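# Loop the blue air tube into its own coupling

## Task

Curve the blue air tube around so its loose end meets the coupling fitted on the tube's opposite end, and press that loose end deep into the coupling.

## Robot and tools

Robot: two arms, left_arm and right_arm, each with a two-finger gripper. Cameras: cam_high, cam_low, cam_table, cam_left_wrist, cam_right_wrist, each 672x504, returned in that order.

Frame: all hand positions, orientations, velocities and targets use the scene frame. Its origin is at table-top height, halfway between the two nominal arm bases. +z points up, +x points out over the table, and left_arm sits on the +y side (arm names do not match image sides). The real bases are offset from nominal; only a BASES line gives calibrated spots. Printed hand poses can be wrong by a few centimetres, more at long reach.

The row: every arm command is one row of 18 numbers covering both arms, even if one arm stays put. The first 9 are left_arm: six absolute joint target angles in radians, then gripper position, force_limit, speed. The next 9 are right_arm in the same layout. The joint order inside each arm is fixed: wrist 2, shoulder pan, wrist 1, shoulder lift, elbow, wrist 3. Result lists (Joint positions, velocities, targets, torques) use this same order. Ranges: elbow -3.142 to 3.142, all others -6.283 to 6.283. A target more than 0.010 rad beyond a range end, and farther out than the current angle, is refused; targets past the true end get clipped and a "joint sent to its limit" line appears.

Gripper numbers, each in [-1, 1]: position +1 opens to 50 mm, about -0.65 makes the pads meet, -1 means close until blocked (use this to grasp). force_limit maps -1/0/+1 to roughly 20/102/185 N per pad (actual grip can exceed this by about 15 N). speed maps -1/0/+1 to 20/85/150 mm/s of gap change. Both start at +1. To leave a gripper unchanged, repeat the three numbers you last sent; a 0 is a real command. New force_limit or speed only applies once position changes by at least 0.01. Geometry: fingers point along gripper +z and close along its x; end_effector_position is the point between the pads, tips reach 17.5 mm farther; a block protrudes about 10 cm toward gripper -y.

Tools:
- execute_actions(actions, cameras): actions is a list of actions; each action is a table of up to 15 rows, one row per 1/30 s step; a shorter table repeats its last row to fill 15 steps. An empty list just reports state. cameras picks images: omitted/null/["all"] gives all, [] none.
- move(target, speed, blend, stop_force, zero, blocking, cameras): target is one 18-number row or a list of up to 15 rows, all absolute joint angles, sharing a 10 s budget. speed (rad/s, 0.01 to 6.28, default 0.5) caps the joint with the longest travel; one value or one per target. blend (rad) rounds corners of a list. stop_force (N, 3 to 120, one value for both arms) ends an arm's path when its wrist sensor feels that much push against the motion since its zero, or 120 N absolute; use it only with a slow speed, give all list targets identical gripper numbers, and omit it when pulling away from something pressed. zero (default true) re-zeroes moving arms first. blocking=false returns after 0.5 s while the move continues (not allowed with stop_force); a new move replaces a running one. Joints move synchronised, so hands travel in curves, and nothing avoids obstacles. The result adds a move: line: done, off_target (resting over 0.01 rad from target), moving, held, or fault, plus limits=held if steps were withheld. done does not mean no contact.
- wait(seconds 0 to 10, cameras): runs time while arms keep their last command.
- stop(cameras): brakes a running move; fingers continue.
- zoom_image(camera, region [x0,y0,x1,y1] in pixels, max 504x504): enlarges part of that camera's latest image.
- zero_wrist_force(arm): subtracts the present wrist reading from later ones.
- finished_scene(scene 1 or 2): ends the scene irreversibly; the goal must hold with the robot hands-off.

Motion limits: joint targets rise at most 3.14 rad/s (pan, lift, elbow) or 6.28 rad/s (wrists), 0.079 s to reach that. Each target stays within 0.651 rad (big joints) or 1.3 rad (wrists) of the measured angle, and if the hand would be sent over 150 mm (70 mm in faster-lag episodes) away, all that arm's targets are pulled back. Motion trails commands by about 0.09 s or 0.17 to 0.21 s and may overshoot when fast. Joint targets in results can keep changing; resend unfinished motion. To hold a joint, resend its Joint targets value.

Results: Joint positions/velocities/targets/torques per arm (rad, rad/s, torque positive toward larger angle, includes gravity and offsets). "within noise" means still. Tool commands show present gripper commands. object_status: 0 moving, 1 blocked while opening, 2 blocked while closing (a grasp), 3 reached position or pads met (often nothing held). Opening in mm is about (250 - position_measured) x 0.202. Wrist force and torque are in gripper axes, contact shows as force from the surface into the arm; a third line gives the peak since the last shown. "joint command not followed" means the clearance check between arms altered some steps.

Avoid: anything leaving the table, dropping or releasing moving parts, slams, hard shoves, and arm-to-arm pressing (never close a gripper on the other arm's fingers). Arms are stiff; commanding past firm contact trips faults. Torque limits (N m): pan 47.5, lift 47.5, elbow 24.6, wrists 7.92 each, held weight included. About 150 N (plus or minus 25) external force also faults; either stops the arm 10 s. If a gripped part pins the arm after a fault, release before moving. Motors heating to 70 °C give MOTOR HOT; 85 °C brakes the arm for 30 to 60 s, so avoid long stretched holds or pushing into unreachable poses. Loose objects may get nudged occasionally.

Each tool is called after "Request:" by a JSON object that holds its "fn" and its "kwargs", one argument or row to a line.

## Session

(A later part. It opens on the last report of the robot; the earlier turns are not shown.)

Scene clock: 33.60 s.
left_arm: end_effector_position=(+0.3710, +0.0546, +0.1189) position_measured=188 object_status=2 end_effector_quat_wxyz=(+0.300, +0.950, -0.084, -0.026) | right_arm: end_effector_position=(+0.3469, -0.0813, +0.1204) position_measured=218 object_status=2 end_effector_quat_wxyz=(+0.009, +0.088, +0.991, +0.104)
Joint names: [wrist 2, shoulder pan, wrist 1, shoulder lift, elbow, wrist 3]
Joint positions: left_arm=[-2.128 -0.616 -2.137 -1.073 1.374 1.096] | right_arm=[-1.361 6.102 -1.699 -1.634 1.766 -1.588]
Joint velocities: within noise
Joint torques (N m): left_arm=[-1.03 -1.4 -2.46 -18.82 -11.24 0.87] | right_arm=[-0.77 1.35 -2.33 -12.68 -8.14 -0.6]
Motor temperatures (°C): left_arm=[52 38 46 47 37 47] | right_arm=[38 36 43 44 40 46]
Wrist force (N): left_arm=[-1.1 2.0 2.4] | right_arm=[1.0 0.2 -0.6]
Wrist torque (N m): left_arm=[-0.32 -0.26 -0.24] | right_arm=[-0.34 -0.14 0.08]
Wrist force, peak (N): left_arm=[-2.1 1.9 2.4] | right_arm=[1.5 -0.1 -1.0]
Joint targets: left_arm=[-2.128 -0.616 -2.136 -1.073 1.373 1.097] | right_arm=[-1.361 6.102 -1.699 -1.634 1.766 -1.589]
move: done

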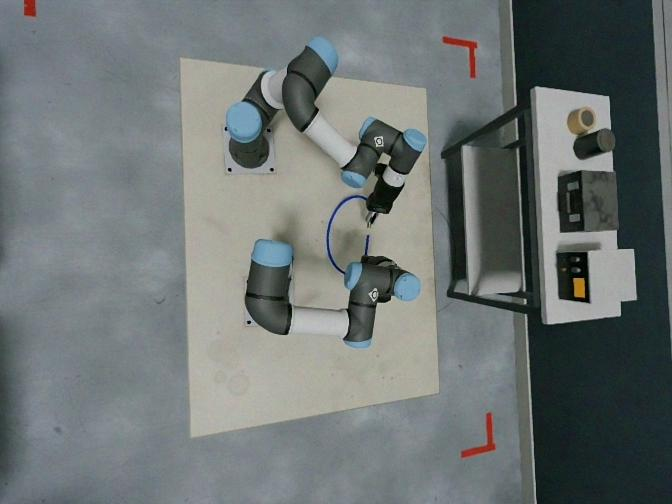

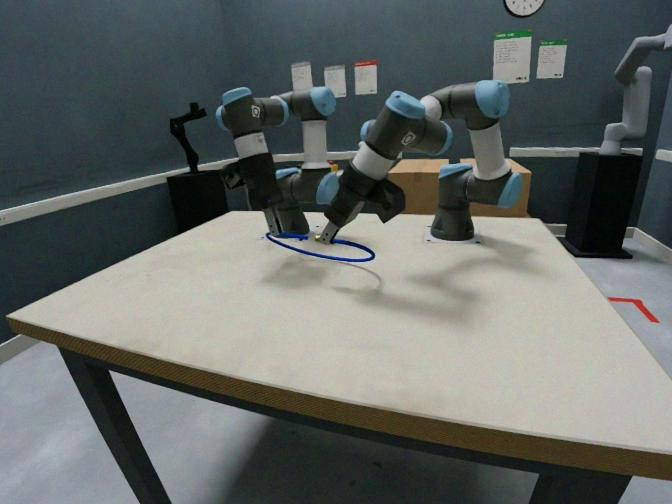

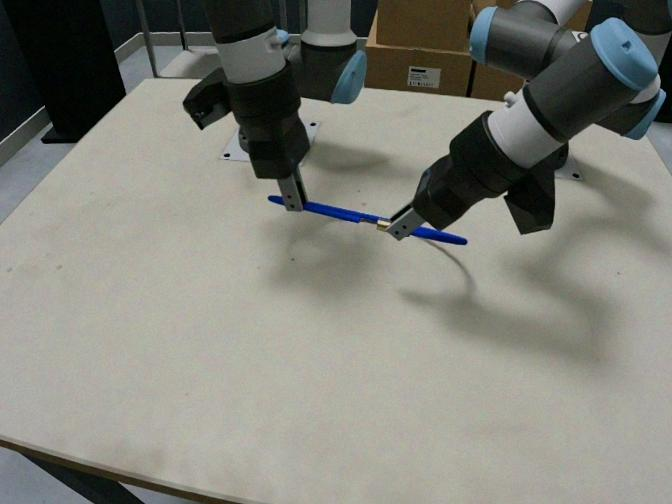

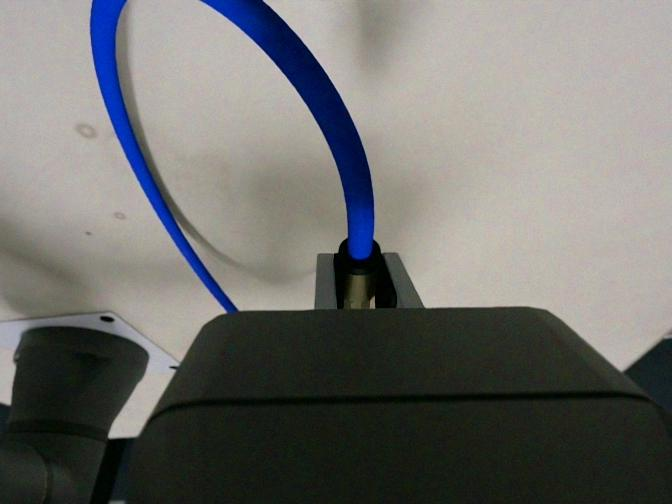

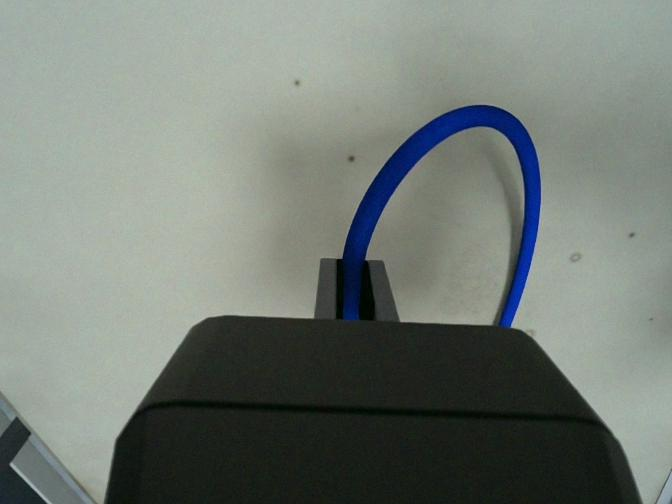

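Request:
{"fn": "move", "kwargs": {
  "target": [-2.128,-0.6161,-2.1365,-1.0727,1.3734,1.0967,-1,-0.4,-0.9,-1.3614,6.1369,-1.7036,-1.6157,1.7447,-1.5526,-1,-0.4,-0.9],
  "speed": 0.1,
  "cameras": ["cam_table","cam_low","cam_high"]
}}

Request:
{"fn": "zoom_image", "kwargs": {
  "camera": "cam_table",
  "region": [290, 190, 430, 260]
}}

Request:
{"fn": "zoom_image", "kwargs": {
  "camera": "cam_low",
  "region": [270, 215, 350, 265]
}}

Request:
{"fn": "zoom_image", "kwargs": {
  "camera": "cam_high",
  "region": [345, 200, 395, 255]
}}

Scene clock: 36.33 s.
left_arm: end_effector_position=(+0.3710, +0.0545, +0.1189) position_measured=188 object_status=2 end_effector_quat_wxyz=(+0.300, +0.950, -0.084, -0.026) | right_arm: end_effector_position=(+0.3487, -0.0715, +0.1220) position_measured=218 object_status=2 end_effector_quat_wxyz=(+0.009, +0.088, +0.991, +0.104) end_effector_velocity=(+0.000, -0.001, +0.000) end_effector_angular_velocity=(-0.001, +0.000, +0.002)
Joint names: [wrist 2, shoulder pan, wrist 1, shoulder lift, elbow, wrist 3]
Joint positions: left_arm=[-2.128 -0.616 -2.136 -1.073 1.373 1.097] | right_arm=[-1.361 6.137 -1.704 -1.616 1.744 -1.552]
Joint velocities: left_arm=[within noise] | right_arm=[-0.001 -0.004 0 -0.002 0.003 -0.006]
Joint torques (N m): left_arm=[-1.32 -1.34 -1.65 -16.56 -10.43 0.85] | right_arm=[-0.64 -1.86 -1.95 -13.74 -8.53 -0.95]
Motor temperatures (°C): left_arm=[52 38 46 47 37 47] | right_arm=[38 36 43 44 40 46]
Wrist force (N): left_arm=[-1.1 2.0 2.1] | right_arm=[1.2 0.1 -0.7]
Wrist torque (N m): left_arm=[-0.30 -0.26 -0.23] | right_arm=[-0.34 -0.16 0.07]
Wrist force, peak (N): left_arm=[-1.1 2.2 2.4] | right_arm=[1.2 0.3 -0.8]
Joint targets: left_arm=[-2.128 -0.616 -2.136 -1.073 1.373 1.097] | right_arm=[-1.361 6.137 -1.704 -1.616 1.745 -1.553]
move: done
Images, in order (width x height): cam_high 672x504, cam_low 672x504, cam_table 672x504.

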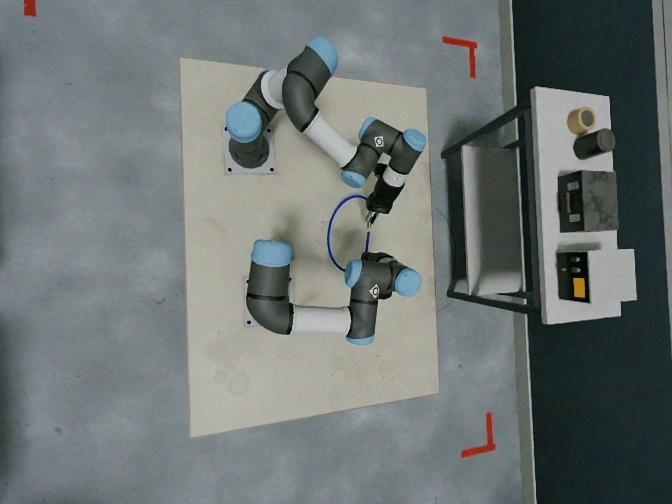

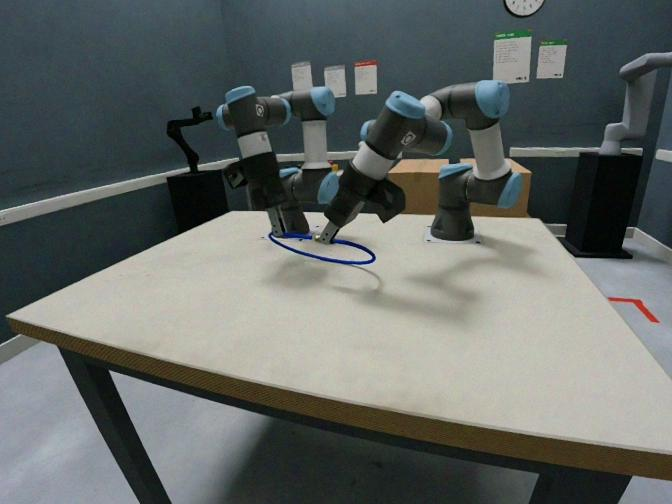

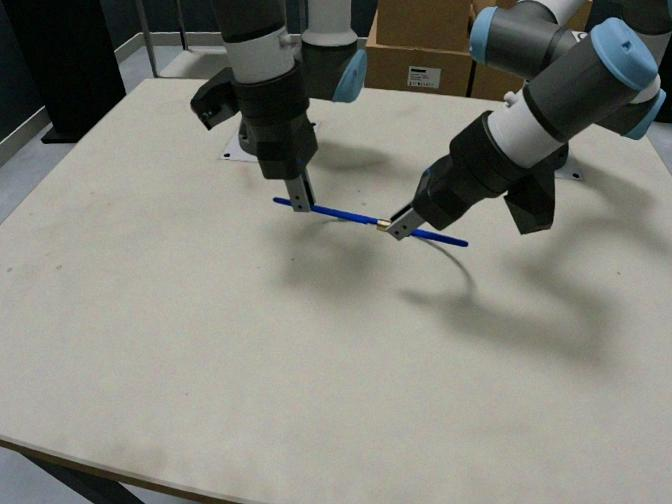

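Scaled by 3.600 from the camera's 672x504 image, which has a finer 960x720 frame.

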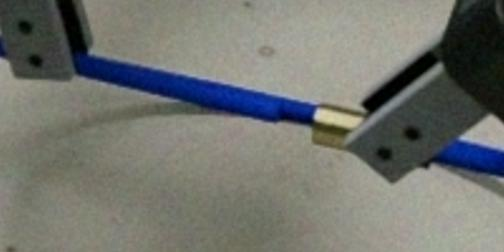

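Scaled by 6.300 from the camera's 672x504 image, which has a finer 960x720 frame.

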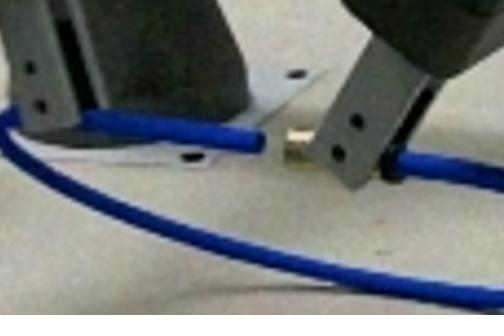

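Scaled by 9.164 from the camera's 672x504 image, which has a finer 960x720 frame.

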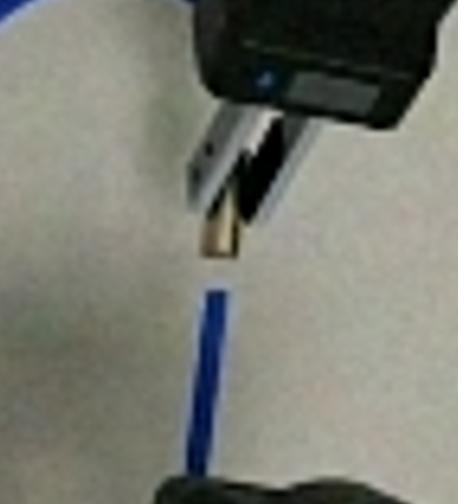

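Request:
{"fn": "move", "kwargs": {
  "target": [
    [-2.128,-0.6161,-2.1365,-1.0727,1.3734,1.0967,-1,-0.4,-0.9,-1.3619,6.1884,-1.72,-1.5848,1.7193,-1.5,-1,-0.4,-0.9],
    [-2.128,-0.6161,-2.1365,-1.0727,1.3734,1.0967,-1,-0.4,-0.9,-1.3629,6.2383,-1.7348,-1.5518,1.6905,-1.449,-1,-0.4,-0.9]
  ],
  "speed": 0.04,
  "stop_force": 18,
  "cameras": ["cam_table","cam_low","cam_high"]
}}

Request:
{"fn": "zoom_image", "kwargs": {
  "camera": "cam_table",
  "region": [290, 190, 430, 260]
}}

Request:
{"fn": "zoom_image", "kwargs": {
  "camera": "cam_low",
  "region": [270, 215, 350, 265]
}}

Request:
{"fn": "zoom_image", "kwargs": {
  "camera": "cam_high",
  "region": [345, 200, 395, 255]
}}

Scene clock: 40.87 s.
left_arm: end_effector_position=(+0.3710, +0.0545, +0.1189) position_measured=188 object_status=2 end_effector_quat_wxyz=(+0.300, +0.950, -0.084, -0.026) | right_arm: end_effector_position=(+0.3538, -0.0422, +0.1219) position_measured=218 object_status=2 end_effector_quat_wxyz=(+0.009, +0.088, +0.991, +0.104)
Joint names: [wrist 2, shoulder pan, wrist 1, shoulder lift, elbow, wrist 3]
Joint positions: left_arm=[-2.128 -0.616 -2.136 -1.073 1.373 1.097] | right_arm=[-1.363 6.238 -1.735 -1.552 1.691 -1.449]
Joint velocities: within noise
Joint torques (N m): left_arm=[-1.33 -1.31 -2.53 -16.84 -9.16 0.71] | right_arm=[0.37 -1.83 -1.57 -14.18 -8.53 -1.06]
Motor temperatures (°C): left_arm=[52 38 46 47 37 47] | right_arm=[38 36 43 44 40 46]
Wrist force (N): left_arm=[-1.0 2.2 2.1] | right_arm=[1.1 0.2 -0.4]
Wrist torque (N m): left_arm=[-0.29 -0.27 -0.23] | right_arm=[-0.32 -0.13 0.06]
Wrist force, peak (N): left_arm=[-1.2 2.1 2.3] | right_arm=[1.2 0.0 -1.0]
Joint targets: left_arm=[-2.128 -0.616 -2.136 -1.073 1.373 1.097] | right_arm=[-1.363 6.238 -1.735 -1.552 1.691 -1.449]
move: done
Images, in order (width x height): cam_high 672x504, cam_low 672x504, cam_table 672x504.

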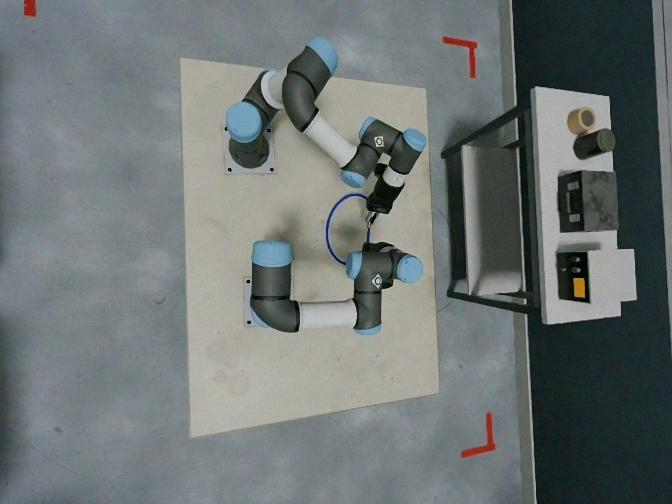

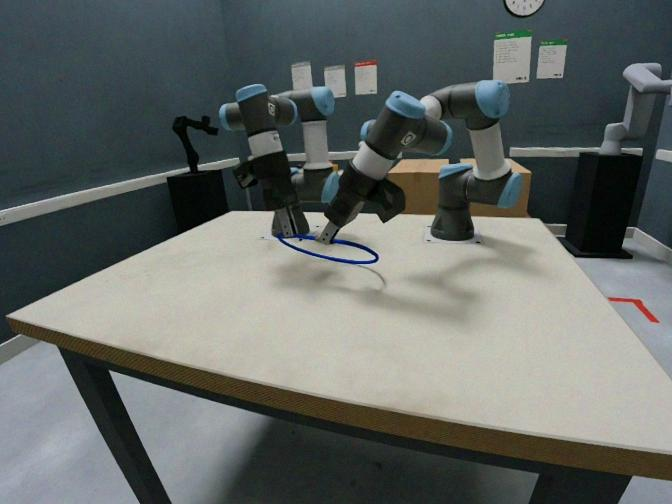

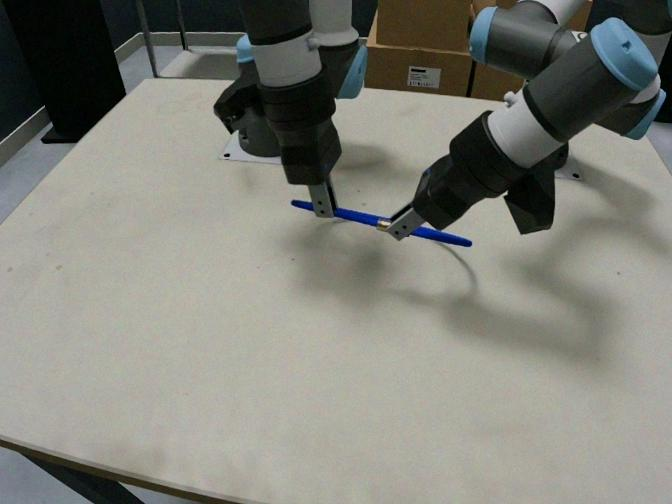

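Scaled by 3.600 from the camera's 672x504 image, which has a finer 960x720 frame.

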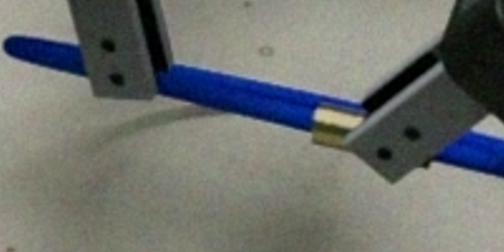

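Scaled by 6.300 from the camera's 672x504 image, which has a finer 960x720 frame.

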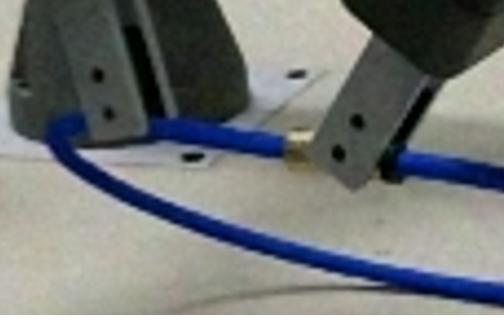

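Scaled by 9.164 from the camera's 672x504 image, which has a finer 960x720 frame.

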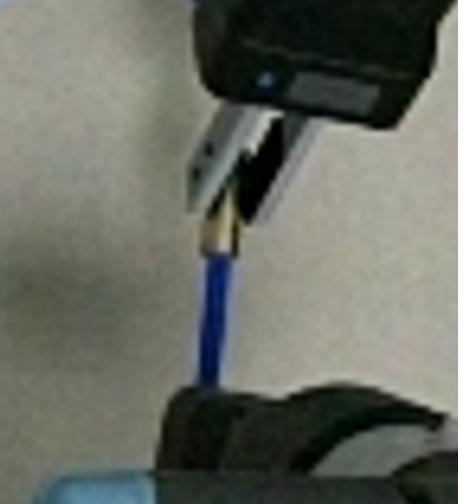

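Request:
{"fn": "move", "kwargs": {
  "target": [-2.1239,-0.6314,-2.1464,-1.068,1.3695,1.0795,-1,-0.4,-0.9,-1.3629,6.2383,-1.7348,-1.5518,1.6905,-1.449,-1,-0.4,-0.9],
  "speed": 0.01,
  "stop_force": 11,
  "cameras": ["cam_table","cam_low","cam_high"]
}}

Request:
{"fn": "zoom_image", "kwargs": {
  "camera": "cam_table",
  "region": [290, 190, 430, 260]
}}

Scene clock: 42.87 s.
left_arm: end_effector_position=(+0.3708, +0.0532, +0.1189) position_measured=188 object_status=2 end_effector_quat_wxyz=(+0.299, +0.950, -0.084, -0.026) | right_arm: end_effector_position=(+0.3538, -0.0421, +0.1219) position_measured=218 object_status=2 end_effector_quat_wxyz=(+0.009, +0.088, +0.991, +0.104)
Joint names: [wrist 2, shoulder pan, wrist 1, shoulder lift, elbow, wrist 3]
Joint positions: left_arm=[-2.127 -0.619 -2.139 -1.072 1.373 1.093] | right_arm=[-1.363 6.238 -1.735 -1.552 1.691 -1.449]
Joint velocities: within noise
Joint torques (N m): left_arm=[-3.37 -1.99 -2.22 -20.47 -9.91 0.94] | right_arm=[3.75 5.29 -2.27 -13.9 -8.88 -0.93]
Motor temperatures (°C): left_arm=[52 38 46 47 37 47] | right_arm=[38 36 43 44 40 46]
Wrist force (N): left_arm=[-1.1 -6.8 -4.0] | right_arm=[0.9 -9.9 -3.1]
Wrist torque (N m): left_arm=[-0.08 -0.28 -0.23] | right_arm=[-0.04 -0.14 0.06]
Wrist force, peak (N): left_arm=[-1.2 -7.8 -4.6] | right_arm=[0.9 -10.9 -3.6]
Joint targets: left_arm=[-2.127 -0.619 -2.139 -1.072 1.373 1.093] | right_arm=[-1.363 6.238 -1.735 -1.552 1.691 -1.449]
move: contact (left_arm); left_arm: the wrist 3 is farthest, 0.013 rad from its target
Images, in order (width x height): cam_high 672x504, cam_low 672x504, cam_table 672x504.

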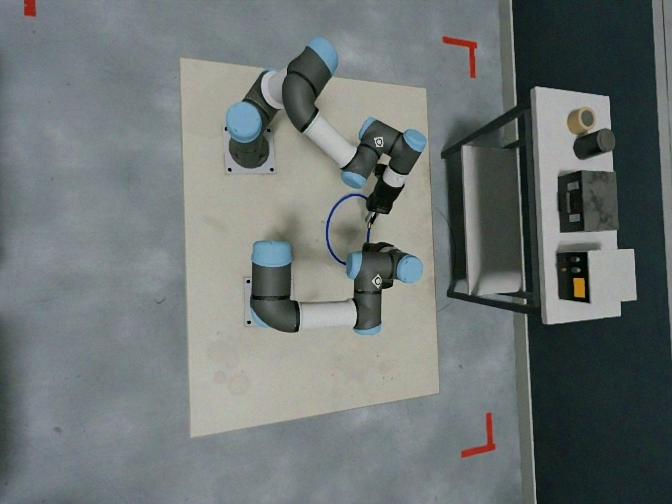

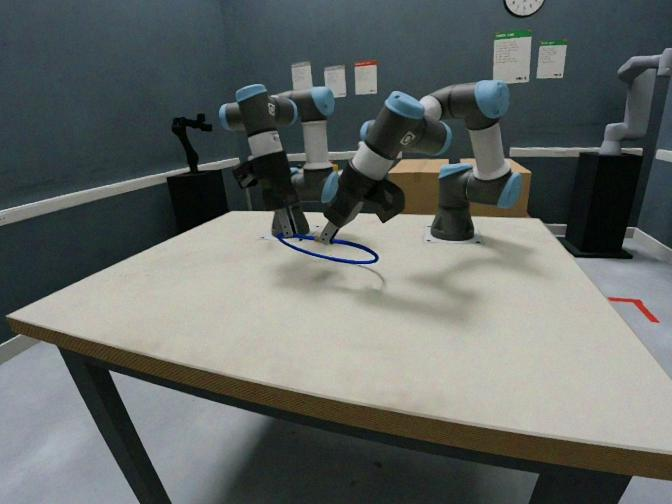

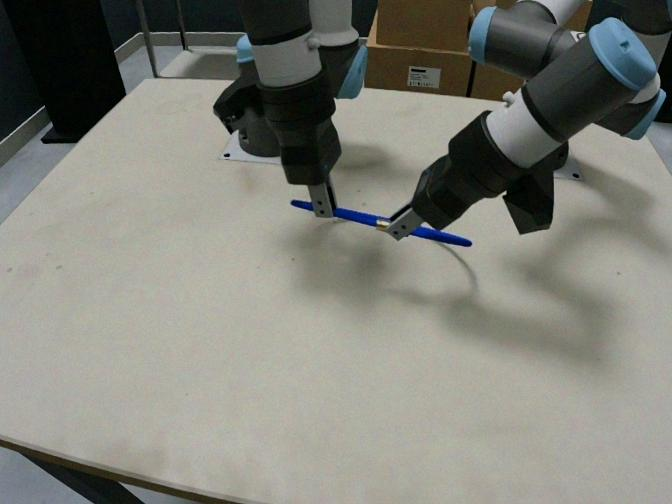

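Scaled by 3.600 from the camera's 672x504 image, which has a finer 960x720 frame.

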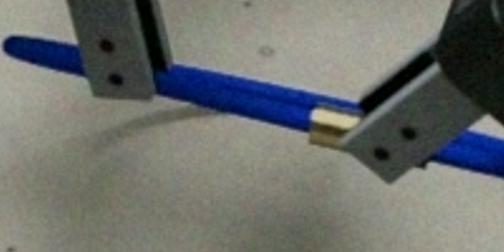

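Request:
{"fn": "move", "kwargs": {
  "target": [-2.1239,-0.6314,-2.1464,-1.068,1.3695,1.0795,-1,-0.4,-0.9,-1.3629,6.2383,-1.7348,-1.5518,1.6905,-1.449,-1,-0.4,-0.9],
  "speed": 0.01,
  "stop_force": 20,
  "zero": false,
  "cameras": ["cam_table"]
}}

Request:
{"fn": "zoom_image", "kwargs": {
  "camera": "cam_table",
  "region": [290, 190, 430, 260]
}}

Scene clock: 44.90 s.
left_arm: end_effector_position=(+0.3706, +0.0521, +0.1189) position_measured=188 object_status=2 end_effector_quat_wxyz=(+0.299, +0.950, -0.084, -0.026) | right_arm: end_effector_position=(+0.3538, -0.0421, +0.1219) position_measured=218 object_status=2 end_effector_quat_wxyz=(+0.009, +0.088, +0.991, +0.104)
Joint names: [wrist 2, shoulder pan, wrist 1, shoulder lift, elbow, wrist 3]
Joint positions: left_arm=[-2.126 -0.622 -2.14 -1.071 1.372 1.09] | right_arm=[-1.363 6.238 -1.735 -1.552 1.691 -1.449]
Joint velocities: within noise
Joint torques (N m): left_arm=[-5.14 -6.03 -3.08 -20.76 -10.81 0.99] | right_arm=[6.2 5.39 -2.48 -14.15 -10 -0.83]
Motor temperatures (°C): left_arm=[52 38 46 47 37 47] | right_arm=[38 36 43 44 40 46]
Wrist force (N): left_arm=[-1.4 -14.4 -8.9] | right_arm=[0.7 -18.1 -5.6]
Wrist torque (N m): left_arm=[0.11 -0.26 -0.23] | right_arm=[0.23 -0.13 0.07]
Wrist force, peak (N): left_arm=[-1.3 -15.3 -9.6] | right_arm=[0.8 -19.3 -5.9]
Joint targets: left_arm=[-2.126 -0.622 -2.140 -1.071 1.372 1.090] | right_arm=[-1.363 6.238 -1.735 -1.552 1.691 -1.449]
move: contact (left_arm)
Images, in order (width x height): cam_table 672x504.

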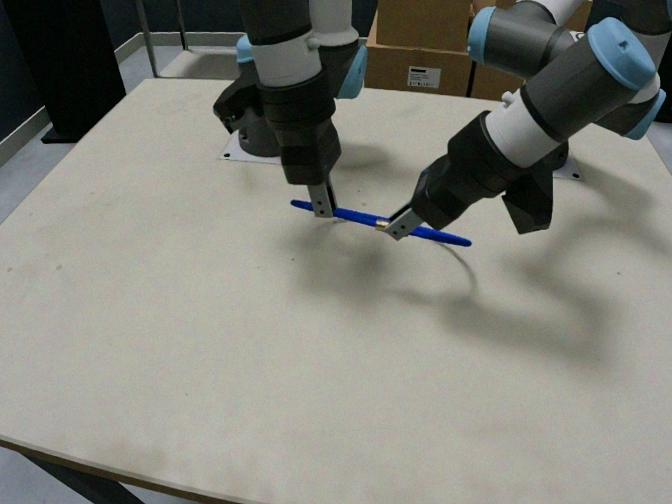

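Scaled by 3.600 from the camera's 672x504 image, which has a finer 960x720 frame.

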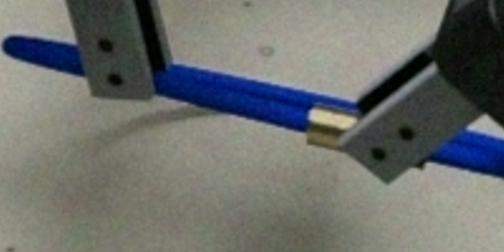

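Request:
{"fn": "move", "kwargs": {
  "target": [
    [-2.1265,-0.621,-2.2638,-1.0268,1.4514,1.091,-1,-0.4,-0.9,-1.3629,6.2383,-1.878,-1.5255,1.8074,-1.449,-1,-0.4,-0.9],
    [-2.1265,-0.621,-2.4022,-0.9584,1.5214,1.091,-1,-0.4,-0.9,-1.3629,6.2383,-2.0494,-1.4714,1.9247,-1.449,-1,-0.4,-0.9],
    [-2.1265,-0.621,-2.5181,-0.8844,1.5633,1.091,-1,-0.4,-0.9,-1.3629,6.2383,-2.2057,-1.4016,2.0112,-1.449,-1,-0.4,-0.9]
  ],
  "speed": 0.12,
  "cameras": ["cam_table"]
}}

Request:
{"fn": "zoom_image", "kwargs": {
  "camera": "cam_table",
  "region": [270, 190, 490, 330]
}}

Scene clock: 50.00 s.
left_arm: end_effector_position=(+0.3707, +0.0524, +0.0229) position_measured=188 object_status=2 end_effector_quat_wxyz=(+0.300, +0.950, -0.084, -0.026) end_effector_velocity=(-0.001, +0.000, +0.000) end_effector_angular_velocity=(+0.003, +0.004, +0.000) | right_arm: end_effector_position=(+0.3537, -0.0421, +0.0258) position_measured=218 object_status=2 end_effector_quat_wxyz=(+0.009, +0.088, +0.991, +0.104) end_effector_velocity=(+0.001, +0.000, +0.002) end_effector_angular_velocity=(+0.000, -0.003, -0.001)
Joint names: [wrist 2, shoulder pan, wrist 1, shoulder lift, elbow, wrist 3]
Joint positions: left_arm=[-2.127 -0.621 -2.518 -0.884 1.563 1.091] | right_arm=[-1.363 6.238 -2.206 -1.401 2.011 -1.449]
Joint velocities: left_arm=[0 0 0.008 -0.002 -0.002 0] | right_arm=[0 0 0.004 -0.003 -0.005 0.001]
Joint torques (N m): left_arm=[-3.63 -7.02 -2.16 -20.35 -10.91 -0.1] | right_arm=[4.54 5.36 -1.79 -14.67 -11.71 -0.56]
Motor temperatures (°C): left_arm=[52 38 46 47 37 47] | right_arm=[38 36 43 44 40 46]
Wrist force (N): left_arm=[-0.1 -9.8 -9.8] | right_arm=[0.8 -15.1 -4.6]
Wrist torque (N m): left_arm=[0.04 -0.33 -0.25] | right_arm=[0.22 -0.15 0.10]
Wrist force, peak (N): left_arm=[-1.2 -15.3 -9.5] | right_arm=[0.8 -19.0 -5.8]
Joint targets: left_arm=[-2.127 -0.621 -2.518 -0.884 1.563 1.091] | right_arm=[-1.363 6.238 -2.206 -1.402 2.011 -1.449]
move: done
Images, in order (width x height): cam_table 672x504.

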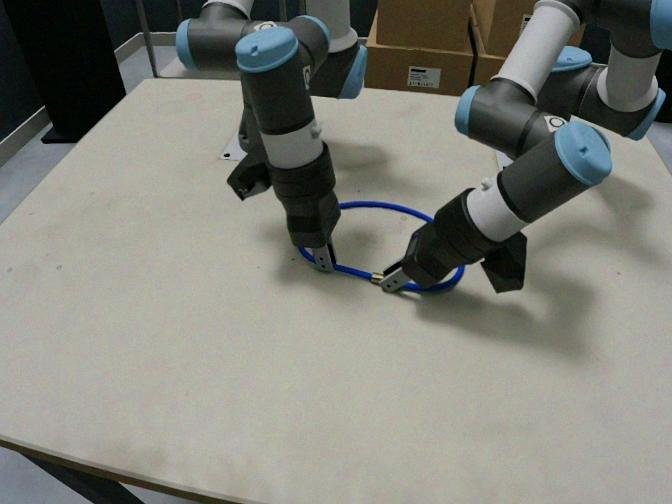

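Scaled by 2.291 from the camera's 672x504 image, which has a finer 960x720 frame.

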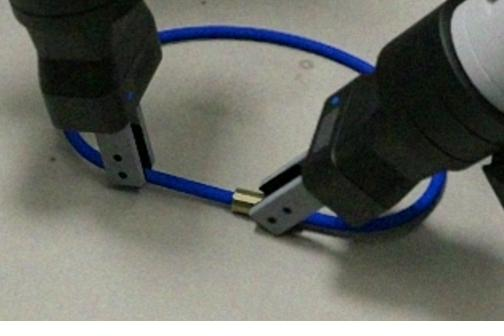

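Request:
{"fn": "move", "kwargs": {
  "target": [-2.1265,-0.621,-2.5181,-0.8844,1.5633,1.091,1,-0.4,-1,-1.3629,6.2383,-2.2057,-1.4016,2.0112,-1.449,1,-0.4,-1],
  "cameras": []
}}

Request:
{"fn": "move", "kwargs": {
  "target": [
    [-2.128,-0.6161,-2.3987,-0.9599,1.5228,1.0967,1,-0.4,-1,-1.3629,6.2383,-2.0567,-1.4687,1.9293,-1.449,1,-0.4,-1],
    [-2.128,-0.6161,-2.1365,-1.0727,1.3734,1.0967,1,-0.4,-1,-1.3629,6.2383,-1.7421,-1.5507,1.6967,-1.449,1,-0.4,-1]
  ],
  "speed": 0.3,
  "cameras": ["cam_table"]
}}

Request:
{"fn": "zoom_image", "kwargs": {
  "camera": "cam_table",
  "region": [270, 190, 490, 330]
}}

Scene clock: 53.33 s.
left_arm: end_effector_position=(+0.3707, +0.0524, +0.0229) position_measured=3 object_status=3 end_effector_quat_wxyz=(+0.300, +0.950, -0.084, -0.026) | right_arm: end_effector_position=(+0.3538, -0.0422, +0.0259) position_measured=3 object_status=0 end_effector_quat_wxyz=(+0.009, +0.088, +0.991, +0.104)
Joint names: [wrist 2, shoulder pan, wrist 1, shoulder lift, elbow, wrist 3]
Joint positions: left_arm=[-2.126 -0.621 -2.518 -0.884 1.563 1.091] | right_arm=[-1.363 6.238 -2.206 -1.402 2.011 -1.449]
Joint velocities: within noise
Joint torques (N m): left_arm=[-1.11 2.24 -3.18 -16.87 -7.52 -0.6] | right_arm=[0.4 -1.3 -1.55 -13.58 -7.57 -0.32]
Motor temperatures (°C): left_arm=[52 38 46 47 37 47] | right_arm=[38 36 43 44 40 46]
Wrist force (N): left_arm=[-0.4 1.6 0.8] | right_arm=[0.9 -0.6 -0.9]
Wrist torque (N m): left_arm=[-0.19 -0.47 -0.13] | right_arm=[-0.23 -0.11 -0.04]
Wrist force, peak (N): left_arm=[-0.3 -9.8 -9.6] | right_arm=[0.8 -15.4 -4.7]
Joint targets: left_arm=[-2.127 -0.621 -2.518 -0.884 1.563 1.091] | right_arm=[-1.363 6.238 -2.206 -1.402 2.011 -1.449]
move: done
No camera images: "cameras" was empty.

Scene clock: 55.37 s.
left_arm: end_effector_position=(+0.3710, +0.0545, +0.1189) position_measured=3 object_status=3 end_effector_quat_wxyz=(+0.300, +0.950, -0.084, -0.026) | right_arm: end_effector_position=(+0.3539, -0.0421, +0.1204) position_measured=3 object_status=3 end_effector_quat_wxyz=(+0.009, +0.088, +0.991, +0.104)
Joint names: [wrist 2, shoulder pan, wrist 1, shoulder lift, elbow, wrist 3]
Joint positions: left_arm=[-2.128 -0.616 -2.137 -1.073 1.373 1.097] | right_arm=[-1.363 6.238 -1.742 -1.551 1.697 -1.449]
Joint velocities: within noise
Joint torques (N m): left_arm=[-0.83 -1.59 -3.04 -16.64 -9.95 -0.81] | right_arm=[1.09 -1.33 -1.73 -10.36 -9.58 -0.22]
Motor temperatures (°C): left_arm=[52 38 46 47 37 47] | right_arm=[38 36 43 44 40 46]
Wrist force (N): left_arm=[-0.8 1.2 1.2] | right_arm=[1.0 -0.6 -1.0]
Wrist torque (N m): left_arm=[-0.26 -0.38 -0.14] | right_arm=[-0.23 -0.12 -0.04]
Wrist force, peak (N): left_arm=[-0.5 0.8 1.9] | right_arm=[1.2 -0.4 -1.9]
Joint targets: left_arm=[-2.128 -0.616 -2.136 -1.073 1.373 1.097] | right_arm=[-1.363 6.238 -1.742 -1.551 1.697 -1.449]
move: done
Images, in order (width x height): cam_table 672x504.

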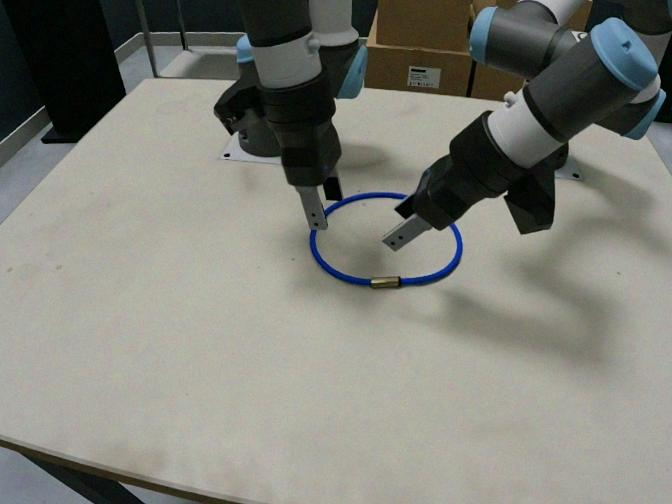

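Scaled by 2.291 from the camera's 672x504 image, which has a finer 960x720 frame.

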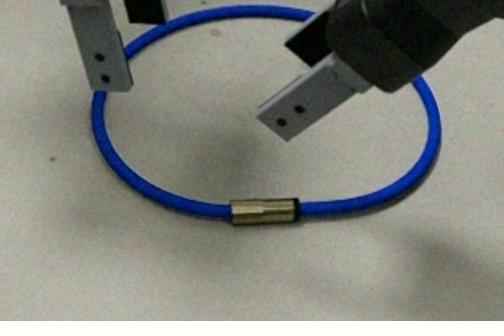

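Request:
{"fn": "finished_scene", "kwargs": {
  "scene": 2
}}

The scene is finished: the task was done.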